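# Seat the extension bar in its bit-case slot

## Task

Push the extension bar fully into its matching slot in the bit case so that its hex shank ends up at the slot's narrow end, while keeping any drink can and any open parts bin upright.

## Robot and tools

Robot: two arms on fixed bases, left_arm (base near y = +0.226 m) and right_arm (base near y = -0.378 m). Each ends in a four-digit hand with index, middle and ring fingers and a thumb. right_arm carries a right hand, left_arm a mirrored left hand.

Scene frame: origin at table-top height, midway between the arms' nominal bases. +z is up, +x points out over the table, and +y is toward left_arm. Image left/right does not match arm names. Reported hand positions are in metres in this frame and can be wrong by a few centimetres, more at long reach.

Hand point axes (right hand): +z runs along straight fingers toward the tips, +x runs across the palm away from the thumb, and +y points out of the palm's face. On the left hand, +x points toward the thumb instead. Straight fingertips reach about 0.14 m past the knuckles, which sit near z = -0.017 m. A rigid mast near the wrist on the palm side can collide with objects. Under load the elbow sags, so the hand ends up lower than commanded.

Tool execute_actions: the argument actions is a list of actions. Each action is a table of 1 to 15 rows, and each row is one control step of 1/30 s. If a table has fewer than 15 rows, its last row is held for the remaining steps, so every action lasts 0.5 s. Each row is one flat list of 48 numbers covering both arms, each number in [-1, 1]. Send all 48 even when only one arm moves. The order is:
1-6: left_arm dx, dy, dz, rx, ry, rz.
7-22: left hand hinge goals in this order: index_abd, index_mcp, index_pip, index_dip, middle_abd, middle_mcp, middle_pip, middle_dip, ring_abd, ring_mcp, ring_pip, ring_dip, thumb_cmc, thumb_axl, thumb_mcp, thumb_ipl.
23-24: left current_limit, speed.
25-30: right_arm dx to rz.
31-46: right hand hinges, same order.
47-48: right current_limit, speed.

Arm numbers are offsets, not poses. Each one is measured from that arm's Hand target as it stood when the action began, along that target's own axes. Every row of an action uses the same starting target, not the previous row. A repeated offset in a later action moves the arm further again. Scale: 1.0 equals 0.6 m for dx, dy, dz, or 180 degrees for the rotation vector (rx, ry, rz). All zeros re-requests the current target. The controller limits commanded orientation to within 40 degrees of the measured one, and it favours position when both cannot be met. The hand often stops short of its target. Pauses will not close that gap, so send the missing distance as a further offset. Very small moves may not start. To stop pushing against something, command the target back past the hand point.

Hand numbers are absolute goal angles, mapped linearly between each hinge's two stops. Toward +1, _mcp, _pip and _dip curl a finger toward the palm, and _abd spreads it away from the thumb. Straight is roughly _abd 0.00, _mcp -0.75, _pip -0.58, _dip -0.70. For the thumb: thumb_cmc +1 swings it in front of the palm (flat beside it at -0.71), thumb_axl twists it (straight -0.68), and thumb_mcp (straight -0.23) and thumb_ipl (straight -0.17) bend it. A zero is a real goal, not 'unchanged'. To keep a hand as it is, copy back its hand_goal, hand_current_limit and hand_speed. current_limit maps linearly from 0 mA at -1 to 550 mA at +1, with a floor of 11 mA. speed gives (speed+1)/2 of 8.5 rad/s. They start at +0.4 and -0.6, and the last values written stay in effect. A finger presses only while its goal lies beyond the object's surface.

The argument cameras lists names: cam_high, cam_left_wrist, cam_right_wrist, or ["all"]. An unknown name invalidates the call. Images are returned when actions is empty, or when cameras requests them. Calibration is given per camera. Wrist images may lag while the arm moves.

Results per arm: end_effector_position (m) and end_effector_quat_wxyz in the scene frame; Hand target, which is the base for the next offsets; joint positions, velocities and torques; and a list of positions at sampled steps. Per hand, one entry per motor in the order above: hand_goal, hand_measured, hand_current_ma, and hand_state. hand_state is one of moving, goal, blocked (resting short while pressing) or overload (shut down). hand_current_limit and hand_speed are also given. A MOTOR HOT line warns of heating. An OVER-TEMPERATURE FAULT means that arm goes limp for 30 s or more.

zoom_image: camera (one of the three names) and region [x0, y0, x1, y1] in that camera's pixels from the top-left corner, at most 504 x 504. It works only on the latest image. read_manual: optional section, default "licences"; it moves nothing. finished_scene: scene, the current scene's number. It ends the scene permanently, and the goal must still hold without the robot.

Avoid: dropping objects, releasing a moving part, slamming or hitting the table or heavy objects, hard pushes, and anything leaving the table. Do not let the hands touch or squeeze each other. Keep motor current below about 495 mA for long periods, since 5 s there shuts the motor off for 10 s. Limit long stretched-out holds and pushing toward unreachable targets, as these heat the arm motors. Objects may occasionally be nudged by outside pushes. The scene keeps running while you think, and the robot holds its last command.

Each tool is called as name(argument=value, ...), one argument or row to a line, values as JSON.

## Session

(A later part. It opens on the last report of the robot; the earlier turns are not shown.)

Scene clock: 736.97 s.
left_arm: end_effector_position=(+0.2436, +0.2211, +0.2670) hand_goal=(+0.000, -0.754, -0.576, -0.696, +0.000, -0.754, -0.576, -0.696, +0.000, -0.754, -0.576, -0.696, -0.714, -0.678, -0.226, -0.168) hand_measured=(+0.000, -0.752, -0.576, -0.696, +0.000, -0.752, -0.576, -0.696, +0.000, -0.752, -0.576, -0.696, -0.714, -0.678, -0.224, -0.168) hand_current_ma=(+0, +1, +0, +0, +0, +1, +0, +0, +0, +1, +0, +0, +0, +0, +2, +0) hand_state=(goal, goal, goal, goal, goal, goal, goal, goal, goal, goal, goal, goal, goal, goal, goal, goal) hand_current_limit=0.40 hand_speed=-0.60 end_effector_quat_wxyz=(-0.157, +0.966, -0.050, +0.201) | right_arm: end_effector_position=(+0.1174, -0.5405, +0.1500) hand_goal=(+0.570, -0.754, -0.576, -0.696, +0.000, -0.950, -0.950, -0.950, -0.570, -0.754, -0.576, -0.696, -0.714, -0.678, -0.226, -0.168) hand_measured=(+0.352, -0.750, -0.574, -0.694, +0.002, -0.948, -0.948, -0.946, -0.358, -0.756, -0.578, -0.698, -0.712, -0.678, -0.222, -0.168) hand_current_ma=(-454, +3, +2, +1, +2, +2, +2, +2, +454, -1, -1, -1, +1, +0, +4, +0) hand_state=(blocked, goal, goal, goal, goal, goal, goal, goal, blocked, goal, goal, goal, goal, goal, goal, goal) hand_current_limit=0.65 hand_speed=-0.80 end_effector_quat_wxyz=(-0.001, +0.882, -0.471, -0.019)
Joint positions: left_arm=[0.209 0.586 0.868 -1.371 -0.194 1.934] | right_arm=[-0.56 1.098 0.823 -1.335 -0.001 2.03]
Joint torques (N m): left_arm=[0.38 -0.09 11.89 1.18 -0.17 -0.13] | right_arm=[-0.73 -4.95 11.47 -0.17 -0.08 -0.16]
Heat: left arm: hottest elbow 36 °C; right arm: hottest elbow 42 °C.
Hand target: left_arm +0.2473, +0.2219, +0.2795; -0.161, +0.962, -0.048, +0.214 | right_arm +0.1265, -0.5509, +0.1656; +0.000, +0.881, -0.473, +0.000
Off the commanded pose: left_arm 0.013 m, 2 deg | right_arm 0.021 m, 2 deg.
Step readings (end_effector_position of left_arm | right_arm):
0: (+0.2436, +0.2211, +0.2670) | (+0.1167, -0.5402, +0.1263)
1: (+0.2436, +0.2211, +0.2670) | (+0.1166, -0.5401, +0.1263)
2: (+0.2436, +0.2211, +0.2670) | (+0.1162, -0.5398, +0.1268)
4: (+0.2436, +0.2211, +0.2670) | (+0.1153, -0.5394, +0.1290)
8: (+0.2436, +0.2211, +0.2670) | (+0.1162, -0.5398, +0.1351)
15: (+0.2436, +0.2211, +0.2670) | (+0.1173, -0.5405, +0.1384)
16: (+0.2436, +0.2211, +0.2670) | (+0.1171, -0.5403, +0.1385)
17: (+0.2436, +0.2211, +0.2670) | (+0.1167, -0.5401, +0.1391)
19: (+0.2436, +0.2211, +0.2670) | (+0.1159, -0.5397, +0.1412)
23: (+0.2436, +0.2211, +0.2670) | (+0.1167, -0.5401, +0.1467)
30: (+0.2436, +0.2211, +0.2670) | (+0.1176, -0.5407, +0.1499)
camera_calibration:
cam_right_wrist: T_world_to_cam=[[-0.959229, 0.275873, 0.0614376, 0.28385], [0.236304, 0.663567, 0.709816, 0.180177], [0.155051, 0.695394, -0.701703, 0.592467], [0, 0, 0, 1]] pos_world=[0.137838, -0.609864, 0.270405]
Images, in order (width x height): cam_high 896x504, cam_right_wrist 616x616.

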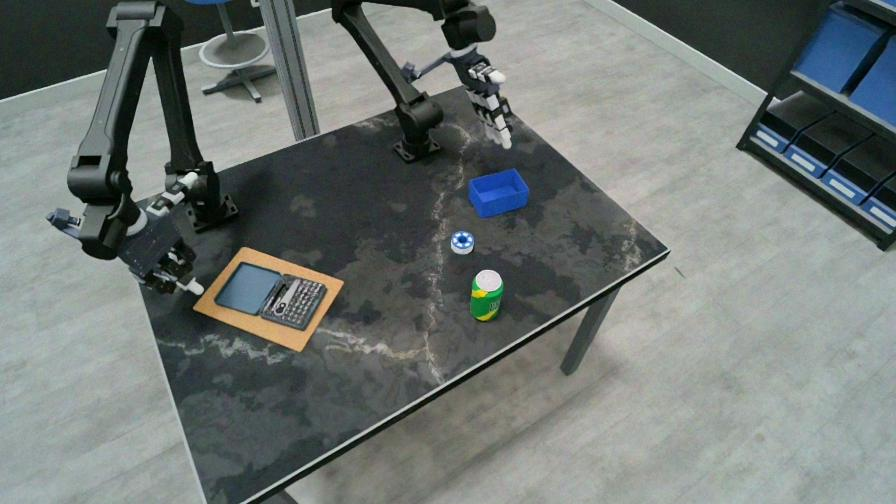

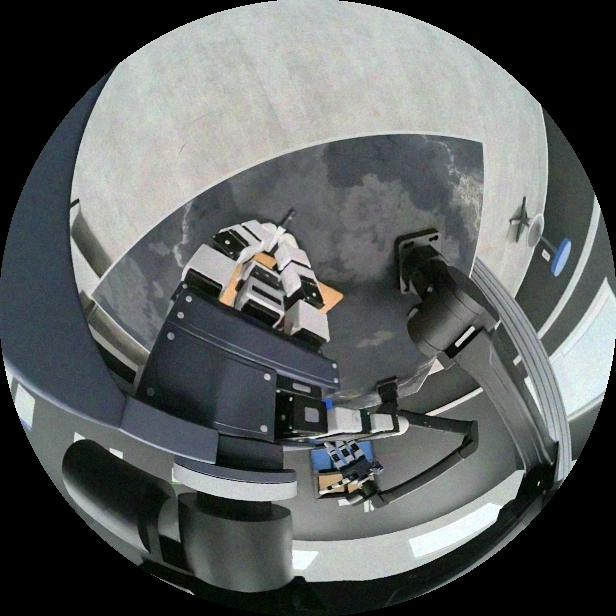

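execute_actions(
  actions=[
    [[0,0,0,0,0,0,0,-0.754,-0.576,-0.696,0,-0.754,-0.576,-0.696,0,-0.754,-0.576,-0.696,-0.714,-0.678,-0.226,-0.168,0.4,-0.6,0,0,-0.0225,0,0,0,0.57,-0.754,-0.576,-0.696,0,-0.95,-0.95,-0.95,-0.57,-0.754,-0.576,-0.696,-0.714,-0.678,-0.226,-0.168,0.65,-0.8]],
    [[0,0,0,0,0,0,0,-0.754,-0.576,-0.696,0,-0.754,-0.576,-0.696,0,-0.754,-0.576,-0.696,-0.714,-0.678,-0.226,-0.168,0.4,-0.6,0,0,-0.0225,0,0,0,0.57,-0.754,-0.576,-0.696,0,-0.95,-0.95,-0.95,-0.57,-0.754,-0.576,-0.696,-0.714,-0.678,-0.226,-0.168,0.65,-0.8]],
    [[0,0,0,0,0,0,0,-0.754,-0.576,-0.696,0,-0.754,-0.576,-0.696,0,-0.754,-0.576,-0.696,-0.714,-0.678,-0.226,-0.168,0.4,-0.6,-0.0027,-0.0525,-0.01,0,0,-0.0571,0.57,-0.754,-0.576,-0.696,0,-0.95,-0.95,-0.95,-0.57,-0.754,-0.576,-0.696,-0.714,-0.678,-0.226,-0.168,0.65,-0.8]],
  ],
  cameras=["cam_right_wrist"],
)

zoom_image(
  camera="cam_right_wrist",
  region=[240, 180, 340, 280],
)

Scene clock: 759.20 s.
left_arm: end_effector_position=(+0.2436, +0.2211, +0.2670) hand_goal=(+0.000, -0.754, -0.576, -0.696, +0.000, -0.754, -0.576, -0.696, +0.000, -0.754, -0.576, -0.696, -0.714, -0.678, -0.226, -0.168) hand_measured=(+0.000, -0.752, -0.576, -0.696, +0.000, -0.752, -0.576, -0.696, +0.000, -0.752, -0.576, -0.696, -0.714, -0.678, -0.224, -0.168) hand_current_ma=(+0, +1, +0, +0, +0, +1, +0, +0, +0, +1, +0, +0, +0, +0, +2, +0) hand_state=(goal, goal, goal, goal, goal, goal, goal, goal, goal, goal, goal, goal, goal, goal, goal, goal) hand_current_limit=0.40 hand_speed=-0.60 end_effector_quat_wxyz=(-0.157, +0.966, -0.050, +0.201) | right_arm: end_effector_position=(+0.1380, -0.5278, +0.1825) hand_goal=(+0.570, -0.754, -0.576, -0.696, +0.000, -0.950, -0.950, -0.950, -0.570, -0.754, -0.576, -0.696, -0.714, -0.678, -0.226, -0.168) hand_measured=(+0.352, -0.750, -0.574, -0.694, +0.002, -0.948, -0.948, -0.946, -0.358, -0.756, -0.578, -0.698, -0.712, -0.678, -0.222, -0.168) hand_current_ma=(-454, +3, +2, +1, +2, +2, +2, +2, +454, -1, -1, -1, +1, +0, +4, +0) hand_state=(blocked, goal, goal, goal, goal, goal, goal, goal, blocked, goal, goal, goal, goal, goal, goal, goal) hand_current_limit=0.65 hand_speed=-0.80 end_effector_quat_wxyz=(-0.001, +0.914, -0.404, -0.019)
Joint positions: left_arm=[0.209 0.586 0.868 -1.371 -0.194 1.934] | right_arm=[-0.453 1.082 0.901 -1.427 -0.002 1.988]
Joint torques (N m): left_arm=[0.38 -0.03 11.89 1.18 -0.17 -0.13] | right_arm=[1.38 -4.78 11.86 -0.18 -0.05 -0.17]
Heat: left arm: hottest elbow 36 °C; right arm: hottest elbow 43 °C.
Hand target: left_arm +0.2473, +0.2219, +0.2795; -0.161, +0.962, -0.048, +0.214 | right_arm +0.1519, -0.5322, +0.1988; +0.000, +0.920, -0.392, +0.001
Off the commanded pose: left_arm 0.013 m, 2 deg | right_arm 0.022 m, 3 deg.
Step readings (end_effector_position of left_arm | right_arm):
0: (+0.2436, +0.2211, +0.2670) | (+0.1174, -0.5405, +0.1500)
1: (+0.2436, +0.2211, +0.2670) | (+0.1174, -0.5405, +0.1502)
2: (+0.2436, +0.2211, +0.2670) | (+0.1168, -0.5402, +0.1506)
4: (+0.2436, +0.2211, +0.2670) | (+0.1161, -0.5398, +0.1532)
8: (+0.2436, +0.2211, +0.2670) | (+0.1172, -0.5404, +0.1597)
15: (+0.2436, +0.2211, +0.2670) | (+0.1183, -0.5410, +0.1634)
16: (+0.2436, +0.2211, +0.2670) | (+0.1181, -0.5409, +0.1635)
17: (+0.2436, +0.2211, +0.2670) | (+0.1175, -0.5406, +0.1640)
19: (+0.2436, +0.2211, +0.2670) | (+0.1167, -0.5402, +0.1665)
23: (+0.2436, +0.2211, +0.2670) | (+0.1177, -0.5407, +0.1729)
30: (+0.2436, +0.2211, +0.2670) | (+0.1187, -0.5413, +0.1765)
31: (+0.2436, +0.2211, +0.2670) | (+0.1186, -0.5413, +0.1765)
32: (+0.2436, +0.2211, +0.2670) | (+0.1186, -0.5412, +0.1768)
34: (+0.2436, +0.2211, +0.2670) | (+0.1211, -0.5389, +0.1777)
38: (+0.2436, +0.2211, +0.2670) | (+0.1328, -0.5302, +0.1804)
45: (+0.2436, +0.2211, +0.2670) | (+0.1381, -0.5277, +0.1824)
camera_calibration:
cam_right_wrist: T_world_to_cam=[[-0.989641, 0.130644, 0.0595278, 0.226042], [0.133841, 0.689541, 0.711772, 0.171348], [0.0519416, 0.712366, -0.699884, 0.626127], [0, 0, 0, 1]] pos_world=[0.168245, -0.593714, 0.302799]
Images, in order (width x height): cam_right_wrist 616x616.

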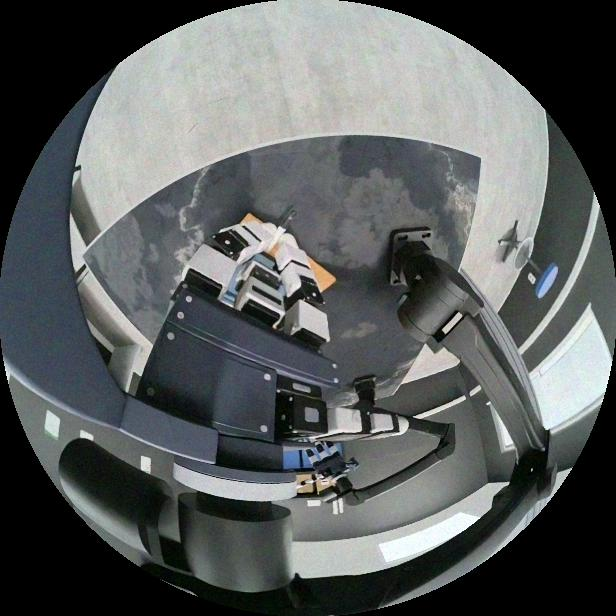

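Scaled by 5.040 from the camera's 616x616 image, which has a finer 880x880 frame.

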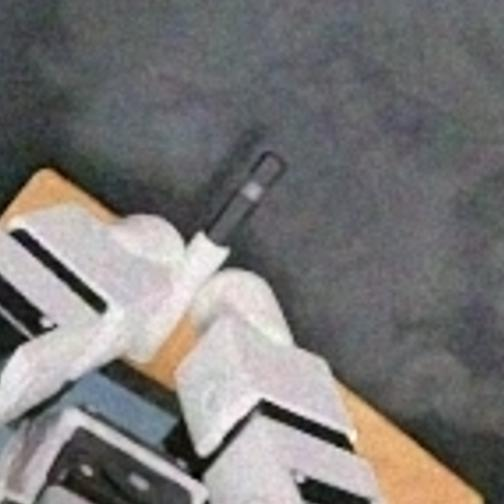

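execute_actions(
  actions=[
    [[0,0,0,0,0,0,0,-0.754,-0.576,-0.696,0,-0.754,-0.576,-0.696,0,-0.754,-0.576,-0.696,-0.714,-0.678,-0.226,-0.168,0.4,-0.6,0.0068,-0.0522,-0.01,0,0,-0.0571,0.57,-0.754,-0.576,-0.696,0,-0.95,-0.95,-0.95,-0.57,-0.754,-0.576,-0.696,-0.714,-0.678,-0.226,-0.168,0.65,-0.8]],
    [[0,0,0,0,0,0,0,-0.754,-0.576,-0.696,0,-0.754,-0.576,-0.696,0,-0.754,-0.576,-0.696,-0.714,-0.678,-0.226,-0.168,0.4,-0.6,0.016,-0.05,-0.01,0,0,-0.0571,0.57,-0.754,-0.576,-0.696,0,-0.95,-0.95,-0.95,-0.57,-0.754,-0.576,-0.696,-0.714,-0.678,-0.226,-0.168,0.65,-0.8]],
    [[0,0,0,0,0,0,0,-0.754,-0.576,-0.696,0,-0.754,-0.576,-0.696,0,-0.754,-0.576,-0.696,-0.714,-0.678,-0.226,-0.168,0.4,-0.6,0.0247,-0.0465,-0.005,0,0,-0.0571,0.57,-0.754,-0.576,-0.696,0,-0.95,-0.95,-0.95,-0.57,-0.754,-0.576,-0.696,-0.714,-0.678,-0.226,-0.168,0.65,-0.8]],
    [[0,0,0,0,0,0,0,-0.754,-0.576,-0.696,0,-0.754,-0.576,-0.696,0,-0.754,-0.576,-0.696,-0.714,-0.678,-0.226,-0.168,0.4,-0.6,0.0325,-0.0413,-0.005,0,0,-0.0571,0.57,-0.754,-0.576,-0.696,0,-0.95,-0.95,-0.95,-0.57,-0.754,-0.576,-0.696,-0.714,-0.678,-0.226,-0.168,0.65,-0.8]],
    [[0,0,0,0,0,0,0,-0.754,-0.576,-0.696,0,-0.754,-0.576,-0.696,0,-0.754,-0.576,-0.696,-0.714,-0.678,-0.226,-0.168,0.4,-0.6,0.0395,-0.0348,0,0,0,-0.0571,0.57,-0.754,-0.576,-0.696,0,-0.95,-0.95,-0.95,-0.57,-0.754,-0.576,-0.696,-0.714,-0.678,-0.226,-0.168,0.65,-0.8]],
    [[0,0,0,0,0,0,0,-0.754,-0.576,-0.696,0,-0.754,-0.576,-0.696,0,-0.754,-0.576,-0.696,-0.714,-0.678,-0.226,-0.168,0.4,-0.6,0.045,-0.0272,0,0,0,-0.0571,0.57,-0.754,-0.576,-0.696,0,-0.95,-0.95,-0.95,-0.57,-0.754,-0.576,-0.696,-0.714,-0.678,-0.226,-0.168,0.65,-0.8]],
    [[0,0,0,0,0,0,0,-0.754,-0.576,-0.696,0,-0.754,-0.576,-0.696,0,-0.754,-0.576,-0.696,-0.714,-0.678,-0.226,-0.168,0.4,-0.6,0.0492,-0.0187,0,0,0,-0.0571,0.57,-0.754,-0.576,-0.696,0,-0.95,-0.95,-0.95,-0.57,-0.754,-0.576,-0.696,-0.714,-0.678,-0.226,-0.168,0.65,-0.8]],
    [[0,0,0,0,0,0,0,-0.754,-0.576,-0.696,0,-0.754,-0.576,-0.696,0,-0.754,-0.576,-0.696,-0.714,-0.678,-0.226,-0.168,0.4,-0.6,0.0517,-0.0097,0,0,0,-0.0571,0.57,-0.754,-0.576,-0.696,0,-0.95,-0.95,-0.95,-0.57,-0.754,-0.576,-0.696,-0.714,-0.678,-0.226,-0.168,0.65,-0.8]],
  ],
  cameras=["cam_right_wrist","cam_high"],
)

zoom_image(
  camera="cam_right_wrist",
  region=[230, 160, 350, 280],
)

Scene clock: 776.57 s.
left_arm: end_effector_position=(+0.2436, +0.2211, +0.2670) hand_goal=(+0.000, -0.754, -0.576, -0.696, +0.000, -0.754, -0.576, -0.696, +0.000, -0.754, -0.576, -0.696, -0.714, -0.678, -0.226, -0.168) hand_measured=(+0.000, -0.752, -0.576, -0.696, +0.000, -0.752, -0.576, -0.696, +0.000, -0.752, -0.576, -0.696, -0.714, -0.678, -0.224, -0.168) hand_current_ma=(+0, +1, +0, +0, +0, +1, +0, +0, +0, +1, +0, +0, +0, +0, +2, +0) hand_state=(goal, goal, goal, goal, goal, goal, goal, goal, goal, goal, goal, goal, goal, goal, goal, goal) hand_current_limit=0.40 hand_speed=-0.60 end_effector_quat_wxyz=(-0.157, +0.966, -0.050, +0.201) | right_arm: end_effector_position=(+0.3351, -0.3904, +0.2031) hand_goal=(+0.570, -0.754, -0.576, -0.696, +0.000, -0.950, -0.950, -0.950, -0.570, -0.754, -0.576, -0.696, -0.714, -0.678, -0.226, -0.168) hand_measured=(+0.352, -0.750, -0.574, -0.694, +0.002, -0.946, -0.948, -0.946, -0.358, -0.754, -0.578, -0.698, -0.712, -0.678, -0.222, -0.168) hand_current_ma=(-454, +4, +2, +1, +2, +3, +2, +2, +454, +0, -1, -1, +1, +0, +4, +0) hand_state=(blocked, goal, goal, goal, goal, goal, goal, goal, blocked, goal, goal, goal, goal, goal, goal, goal) hand_current_limit=0.65 hand_speed=-0.80 end_effector_quat_wxyz=(-0.001, +0.954, +0.298, -0.021)
Joint positions: left_arm=[0.209 0.586 0.868 -1.371 -0.194 1.934] | right_arm=[0.171 1.278 1.115 -1.45 0.002 1.175]
Joint torques (N m): left_arm=[0.32 -0.09 11.9 1.18 -0.17 -0.13] | right_arm=[1.14 -6.83 12.04 0.49 -0.1 -0.16]
Heat: left arm: hottest elbow 36 °C; right arm: hottest elbow 44 °C.
Hand target: left_arm +0.2473, +0.2219, +0.2795; -0.161, +0.962, -0.048, +0.214 | right_arm +0.3551, -0.3824, +0.2169; +0.000, +0.951, +0.310, +0.000
Off the commanded pose: left_arm 0.013 m, 2 deg | right_arm 0.026 m, 3 deg.
Step readings (end_effector_position of left_arm | right_arm):
0: (+0.2436, +0.2211, +0.2670) | (+0.1381, -0.5279, +0.1825)
1: (+0.2436, +0.2211, +0.2670) | (+0.1381, -0.5278, +0.1825)
2: (+0.2436, +0.2211, +0.2670) | (+0.1388, -0.5274, +0.1827)
4: (+0.2436, +0.2211, +0.2670) | (+0.1434, -0.5239, +0.1842)
8: (+0.2436, +0.2211, +0.2670) | (+0.1577, -0.5120, +0.1881)
15: (+0.2436, +0.2211, +0.2670) | (+0.1626, -0.5103, +0.1906)
16: (+0.2436, +0.2211, +0.2670) | (+0.1627, -0.5103, +0.1906)
17: (+0.2436, +0.2211, +0.2670) | (+0.1634, -0.5101, +0.1911)
19: (+0.2436, +0.2211, +0.2670) | (+0.1679, -0.5068, +0.1923)
23: (+0.2436, +0.2211, +0.2670) | (+0.1823, -0.4949, +0.1959)
30: (+0.2436, +0.2211, +0.2670) | (+0.1876, -0.4931, +0.1972)
31: (+0.2436, +0.2211, +0.2670) | (+0.1876, -0.4932, +0.1970)
32: (+0.2436, +0.2211, +0.2670) | (+0.1886, -0.4931, +0.1971)
34: (+0.2436, +0.2211, +0.2670) | (+0.1932, -0.4899, +0.1977)
38: (+0.2436, +0.2211, +0.2670) | (+0.2069, -0.4778, +0.1994)
45: (+0.2436, +0.2211, +0.2670) | (+0.2122, -0.4759, +0.1998)
46: (+0.2436, +0.2211, +0.2670) | (+0.2124, -0.4760, +0.1998)
47: (+0.2436, +0.2211, +0.2670) | (+0.2136, -0.4757, +0.1999)
49: (+0.2436, +0.2211, +0.2670) | (+0.2183, -0.4730, +0.2009)
53: (+0.2436, +0.2211, +0.2670) | (+0.2317, -0.4610, +0.2029)
60: (+0.2436, +0.2211, +0.2670) | (+0.2372, -0.4587, +0.2029)
61: (+0.2436, +0.2211, +0.2670) | (+0.2375, -0.4588, +0.2028)
62: (+0.2436, +0.2211, +0.2670) | (+0.2386, -0.4586, +0.2028)
64: (+0.2436, +0.2211, +0.2670) | (+0.2433, -0.4559, +0.2034)
68: (+0.2436, +0.2211, +0.2670) | (+0.2554, -0.4443, +0.2038)
75: (+0.2436, +0.2211, +0.2670) | (+0.2606, -0.4416, +0.2027)
76: (+0.2436, +0.2211, +0.2670) | (+0.2610, -0.4417, +0.2029)
77: (+0.2436, +0.2211, +0.2670) | (+0.2622, -0.4415, +0.2029)
79: (+0.2436, +0.2211, +0.2670) | (+0.2671, -0.4387, +0.2036)
83: (+0.2436, +0.2211, +0.2670) | (+0.2789, -0.4279, +0.2046)
90: (+0.2436, +0.2211, +0.2670) | (+0.2845, -0.4249, +0.2032)
91: (+0.2436, +0.2211, +0.2670) | (+0.2849, -0.4249, +0.2031)
92: (+0.2436, +0.2211, +0.2670) | (+0.2863, -0.4243, +0.2032)
94: (+0.2436, +0.2211, +0.2670) | (+0.2912, -0.4217, +0.2040)
98: (+0.2436, +0.2211, +0.2670) | (+0.3028, -0.4116, +0.2049)
105: (+0.2436, +0.2211, +0.2670) | (+0.3087, -0.4079, +0.2032)
106: (+0.2436, +0.2211, +0.2670) | (+0.3092, -0.4078, +0.2033)
107: (+0.2436, +0.2211, +0.2670) | (+0.3106, -0.4072, +0.2033)
109: (+0.2436, +0.2211, +0.2670) | (+0.3156, -0.4045, +0.2041)
113: (+0.2436, +0.2211, +0.2670) | (+0.3274, -0.3950, +0.2050)
120: (+0.2436, +0.2211, +0.2670) | (+0.3338, -0.3909, +0.2031)
camera_calibration:
cam_right_wrist: T_world_to_cam=[[-0.260152, -0.964511, 0.0451714, -0.267145], [-0.652001, 0.209982, 0.728561, 0.108274], [-0.71219, 0.160085, -0.683489, 0.56953], [0, 0, 0, 1]] pos_world=[0.40671, -0.371573, 0.322451]
Images, in order (width x height): cam_high 896x504, cam_right_wrist 616x616.

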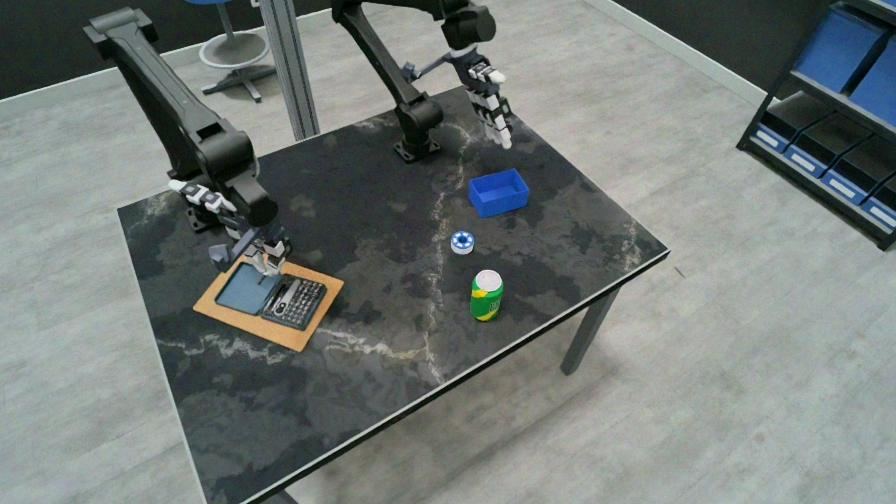

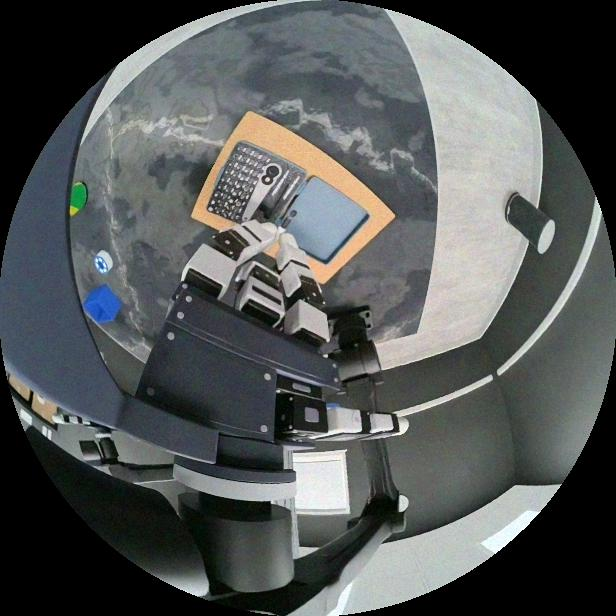

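Scaled by 4.200 from the camera's 616x616 image, which has a finer 880x880 frame.

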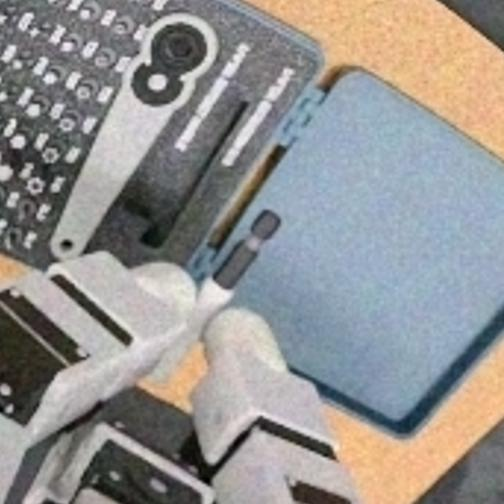

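execute_actions(
  actions=[
    [[0,0,0,0,0,0,0,-0.754,-0.576,-0.696,0,-0.754,-0.576,-0.696,0,-0.754,-0.576,-0.696,-0.714,-0.678,-0.226,-0.168,0.4,-0.6,0,0,0.025,0,0,0,0.57,-0.754,-0.576,-0.696,0,-0.95,-0.95,-0.95,-0.57,-0.754,-0.576,-0.696,-0.714,-0.678,-0.226,-0.168,0.65,-0.8]],
    [[0,0,0,0,0,0,0,-0.754,-0.576,-0.696,0,-0.754,-0.576,-0.696,0,-0.754,-0.576,-0.696,-0.714,-0.678,-0.226,-0.168,0.4,-0.6,0,0,0.025,0,0,0,0.57,-0.754,-0.576,-0.696,0,-0.95,-0.95,-0.95,-0.57,-0.754,-0.576,-0.696,-0.714,-0.678,-0.226,-0.168,0.65,-0.8]],
    [[0,0,0,0,0,0,0,-0.754,-0.576,-0.696,0,-0.754,-0.576,-0.696,0,-0.754,-0.576,-0.696,-0.714,-0.678,-0.226,-0.168,0.4,-0.6,0,0,0.025,0,0,0,0.57,-0.754,-0.576,-0.696,0,-0.95,-0.95,-0.95,-0.57,-0.754,-0.576,-0.696,-0.714,-0.678,-0.226,-0.168,0.65,-0.8]],
  ],
  cameras=["cam_right_wrist"],
)

zoom_image(
  camera="cam_right_wrist",
  region=[230, 160, 330, 260],
)

Scene clock: 796.40 s.
left_arm: end_effector_position=(+0.2436, +0.2211, +0.2670) hand_goal=(+0.000, -0.754, -0.576, -0.696, +0.000, -0.754, -0.576, -0.696, +0.000, -0.754, -0.576, -0.696, -0.714, -0.678, -0.226, -0.168) hand_measured=(+0.000, -0.752, -0.576, -0.696, +0.000, -0.752, -0.576, -0.696, +0.000, -0.752, -0.576, -0.696, -0.714, -0.678, -0.224, -0.168) hand_current_ma=(+0, +1, +0, +0, +0, +1, +0, +0, +0, +1, +0, +0, +0, +0, +2, +0) hand_state=(goal, goal, goal, goal, goal, goal, goal, goal, goal, goal, goal, goal, goal, goal, goal, goal) hand_current_limit=0.40 hand_speed=-0.60 end_effector_quat_wxyz=(-0.157, +0.966, -0.050, +0.201) | right_arm: end_effector_position=(+0.3517, -0.3869, +0.1773) hand_goal=(+0.570, -0.754, -0.576, -0.696, +0.000, -0.950, -0.950, -0.950, -0.570, -0.754, -0.576, -0.696, -0.714, -0.678, -0.226, -0.168) hand_measured=(+0.352, -0.750, -0.574, -0.694, +0.002, -0.946, -0.948, -0.946, -0.358, -0.754, -0.578, -0.698, -0.712, -0.678, -0.222, -0.168) hand_current_ma=(-454, +4, +2, +1, +2, +3, +2, +2, +454, +0, -1, -1, +1, +0, +4, +0) hand_state=(blocked, goal, goal, goal, goal, goal, goal, goal, blocked, goal, goal, goal, goal, goal, goal, goal) hand_current_limit=0.65 hand_speed=-0.80 end_effector_quat_wxyz=(+0.001, +0.954, +0.299, +0.002)
Joint positions: left_arm=[0.209 0.586 0.868 -1.371 -0.194 1.934] | right_arm=[0.171 1.306 1.07 -1.33 0.002 1.173]
Joint torques (N m): left_arm=[0.38 -0.09 11.89 1.18 -0.17 -0.13] | right_arm=[1.08 -7.59 8.05 0.69 -0.12 -0.16]
Heat: left arm: hottest elbow 36 °C; right arm: hottest elbow 44 °C.
Hand target: left_arm +0.2473, +0.2219, +0.2795; -0.161, +0.962, -0.048, +0.214 | right_arm +0.3551, -0.3824, +0.1719; +0.000, +0.951, +0.310, +0.000
Off the commanded pose: left_arm 0.013 m, 2 deg | right_arm 0.008 m, 1 deg.
Step readings (end_effector_position of left_arm | right_arm):
0: (+0.2436, +0.2211, +0.2670) | (+0.3352, -0.3904, +0.2031)
1: (+0.2436, +0.2211, +0.2670) | (+0.3352, -0.3904, +0.2031)
2: (+0.2436, +0.2211, +0.2670) | (+0.3359, -0.3903, +0.2031)
4: (+0.2436, +0.2211, +0.2670) | (+0.3385, -0.3897, +0.2028)
8: (+0.2436, +0.2211, +0.2670) | (+0.3433, -0.3887, +0.2015)
15: (+0.2436, +0.2211, +0.2670) | (+0.3450, -0.3883, +0.2003)
16: (+0.2436, +0.2211, +0.2670) | (+0.3451, -0.3883, +0.2003)
17: (+0.2436, +0.2211, +0.2670) | (+0.3460, -0.3881, +0.2003)
19: (+0.2436, +0.2211, +0.2670) | (+0.3488, -0.3875, +0.2002)
23: (+0.2436, +0.2211, +0.2670) | (+0.3525, -0.3867, +0.1979)
30: (+0.2436, +0.2211, +0.2670) | (+0.3515, -0.3869, +0.1934)
31: (+0.2436, +0.2211, +0.2670) | (+0.3517, -0.3869, +0.1932)
32: (+0.2436, +0.2211, +0.2670) | (+0.3521, -0.3868, +0.1925)
34: (+0.2436, +0.2211, +0.2670) | (+0.3530, -0.3866, +0.1898)
38: (+0.2436, +0.2211, +0.2670) | (+0.3512, -0.3870, +0.1813)
45: (+0.2436, +0.2211, +0.2670) | (+0.3516, -0.3869, +0.1773)
camera_calibration:
cam_right_wrist: T_world_to_cam=[[-0.259879, -0.965348, 0.0237777, -0.254874], [-0.685152, 0.201688, 0.69992, 0.15064], [-0.680463, 0.165603, -0.713825, 0.559544], [0, 0, 0, 1]] pos_world=[0.417724, -0.369087, 0.300041]
Images, in order (width x height): cam_right_wrist 616x616.

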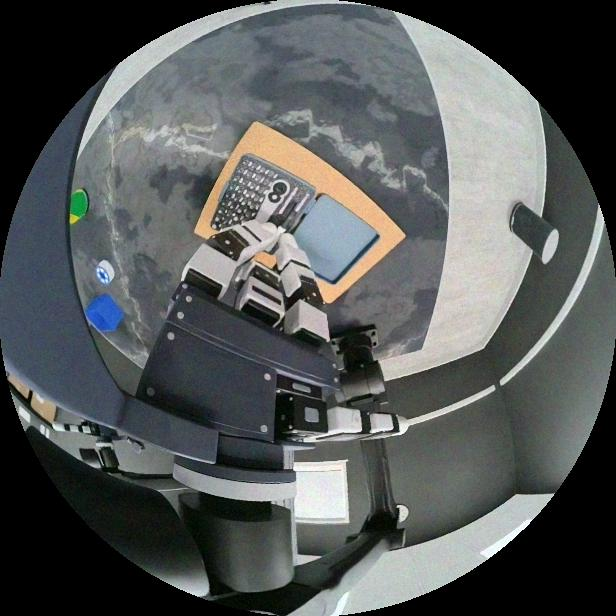

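Scaled by 5.040 from the camera's 616x616 image, which has a finer 880x880 frame.

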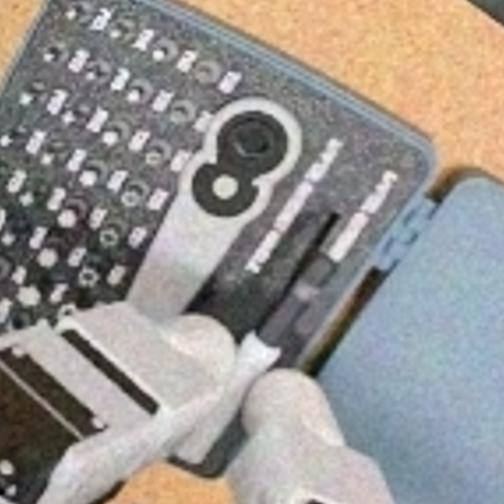

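zoom_image(
  camera="cam_right_wrist",
  region=[260, 180, 320, 240],
)

Scaled by 8.400 from the camera's 616x616 image, which has a finer 880x880 frame.

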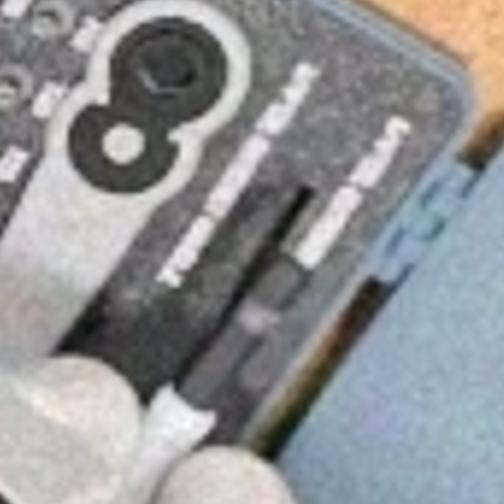

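execute_actions(
  actions=[
    [[0,0,0,0,0,0,0,-0.754,-0.576,-0.696,0,-0.754,-0.576,-0.696,0,-0.754,-0.576,-0.696,-0.714,-0.678,-0.226,-0.168,0.4,-0.6,0.0017,-0.005,0.022,0,0,0,0.57,-0.754,-0.576,-0.696,0,-0.95,-0.95,-0.95,-0.57,-0.754,-0.576,-0.696,-0.714,-0.678,-0.226,-0.168,0.65,-0.8]],
    [[0,0,0,0,0,0,0,-0.754,-0.576,-0.696,0,-0.754,-0.576,-0.696,0,-0.754,-0.576,-0.696,-0.714,-0.678,-0.226,-0.168,0.4,-0.6,0,0,0.022,0,0,0,0.57,-0.754,-0.576,-0.696,0,-0.95,-0.95,-0.95,-0.57,-0.754,-0.576,-0.696,-0.714,-0.678,-0.226,-0.168,0.65,-0.8]],
  ],
  cameras=["cam_right_wrist"],
)

zoom_image(
  camera="cam_right_wrist",
  region=[260, 190, 320, 250],
)

Scene clock: 815.50 s.
left_arm: end_effector_position=(+0.2436, +0.2211, +0.2670) hand_goal=(+0.000, -0.754, -0.576, -0.696, +0.000, -0.754, -0.576, -0.696, +0.000, -0.754, -0.576, -0.696, -0.714, -0.678, -0.226, -0.168) hand_measured=(+0.000, -0.752, -0.576, -0.696, +0.000, -0.752, -0.576, -0.696, +0.000, -0.752, -0.576, -0.696, -0.714, -0.678, -0.224, -0.168) hand_current_ma=(+0, +1, +0, +0, +0, +1, +0, +0, +0, +1, +0, +0, +0, +0, +2, +0) hand_state=(goal, goal, goal, goal, goal, goal, goal, goal, goal, goal, goal, goal, goal, goal, goal, goal) hand_current_limit=0.40 hand_speed=-0.60 end_effector_quat_wxyz=(-0.157, +0.966, -0.050, +0.201) | right_arm: end_effector_position=(+0.3520, -0.3868, +0.1513) hand_goal=(+0.570, -0.754, -0.576, -0.696, +0.000, -0.950, -0.950, -0.950, -0.570, -0.754, -0.576, -0.696, -0.714, -0.678, -0.226, -0.168) hand_measured=(+0.352, -0.750, -0.574, -0.694, +0.002, -0.946, -0.948, -0.946, -0.358, -0.754, -0.578, -0.698, -0.712, -0.678, -0.222, -0.168) hand_current_ma=(-454, +4, +2, +1, +2, +3, +2, +2, +454, +0, -1, -1, +1, +0, +4, +0) hand_state=(blocked, goal, goal, goal, goal, goal, goal, goal, blocked, goal, goal, goal, goal, goal, goal, goal) hand_current_limit=0.65 hand_speed=-0.80 end_effector_quat_wxyz=(+0.001, +0.954, +0.299, +0.003)
Joint positions: left_arm=[0.209 0.586 0.868 -1.371 -0.194 1.934] | right_arm=[0.171 1.325 1.017 -1.257 0.002 1.173]
Joint torques (N m): left_arm=[0.38 -0.09 11.89 1.17 -0.17 -0.13] | right_arm=[1.73 -7.36 7.86 0.7 -0.13 -0.1]
Heat: left arm: hottest elbow 36 °C; right arm: hottest elbow 43 °C.
Hand target: left_arm +0.2473, +0.2219, +0.2795; -0.161, +0.962, -0.048, +0.214 | right_arm +0.3542, -0.3794, +0.1455; +0.000, +0.951, +0.310, +0.001
Off the commanded pose: left_arm 0.013 m, 2 deg | right_arm 0.010 m, 1 deg.
Step readings (end_effector_position of left_arm | right_arm):
0: (+0.2436, +0.2211, +0.2670) | (+0.3517, -0.3869, +0.1773)
1: (+0.2436, +0.2211, +0.2670) | (+0.3518, -0.3869, +0.1773)
2: (+0.2436, +0.2211, +0.2670) | (+0.3521, -0.3868, +0.1768)
4: (+0.2436, +0.2211, +0.2670) | (+0.3531, -0.3866, +0.1748)
8: (+0.2436, +0.2211, +0.2670) | (+0.3515, -0.3869, +0.1680)
15: (+0.2436, +0.2211, +0.2670) | (+0.3516, -0.3869, +0.1646)
16: (+0.2436, +0.2211, +0.2670) | (+0.3518, -0.3869, +0.1646)
17: (+0.2436, +0.2211, +0.2670) | (+0.3521, -0.3868, +0.1641)
19: (+0.2436, +0.2211, +0.2670) | (+0.3530, -0.3866, +0.1621)
23: (+0.2436, +0.2211, +0.2670) | (+0.3518, -0.3869, +0.1552)
30: (+0.2436, +0.2211, +0.2670) | (+0.3518, -0.3869, +0.1513)
camera_calibration:
cam_right_wrist: T_world_to_cam=[[-0.259836, -0.965372, 0.0232779, -0.254095], [-0.685992, 0.201498, 0.699152, 0.169464], [-0.679632, 0.165696, -0.714594, 0.541019], [0, 0, 0, 1]] pos_world=[0.417922, -0.369087, 0.274043]
Images, in order (width x height): cam_right_wrist 616x616.

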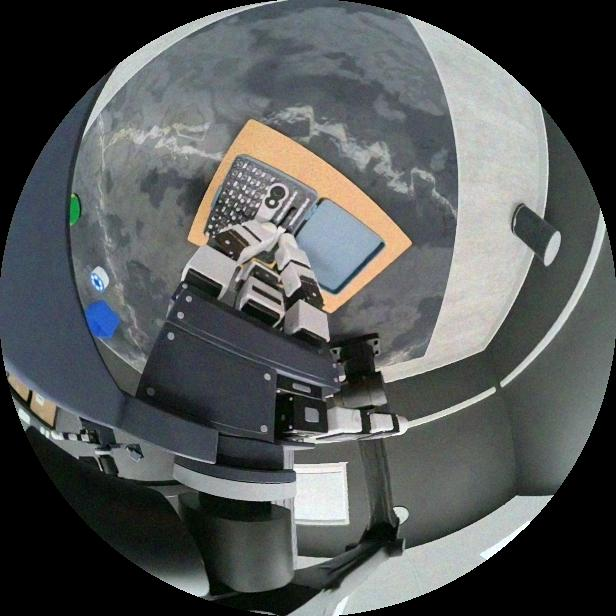

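Scaled by 8.400 from the camera's 616x616 image, which has a finer 880x880 frame.

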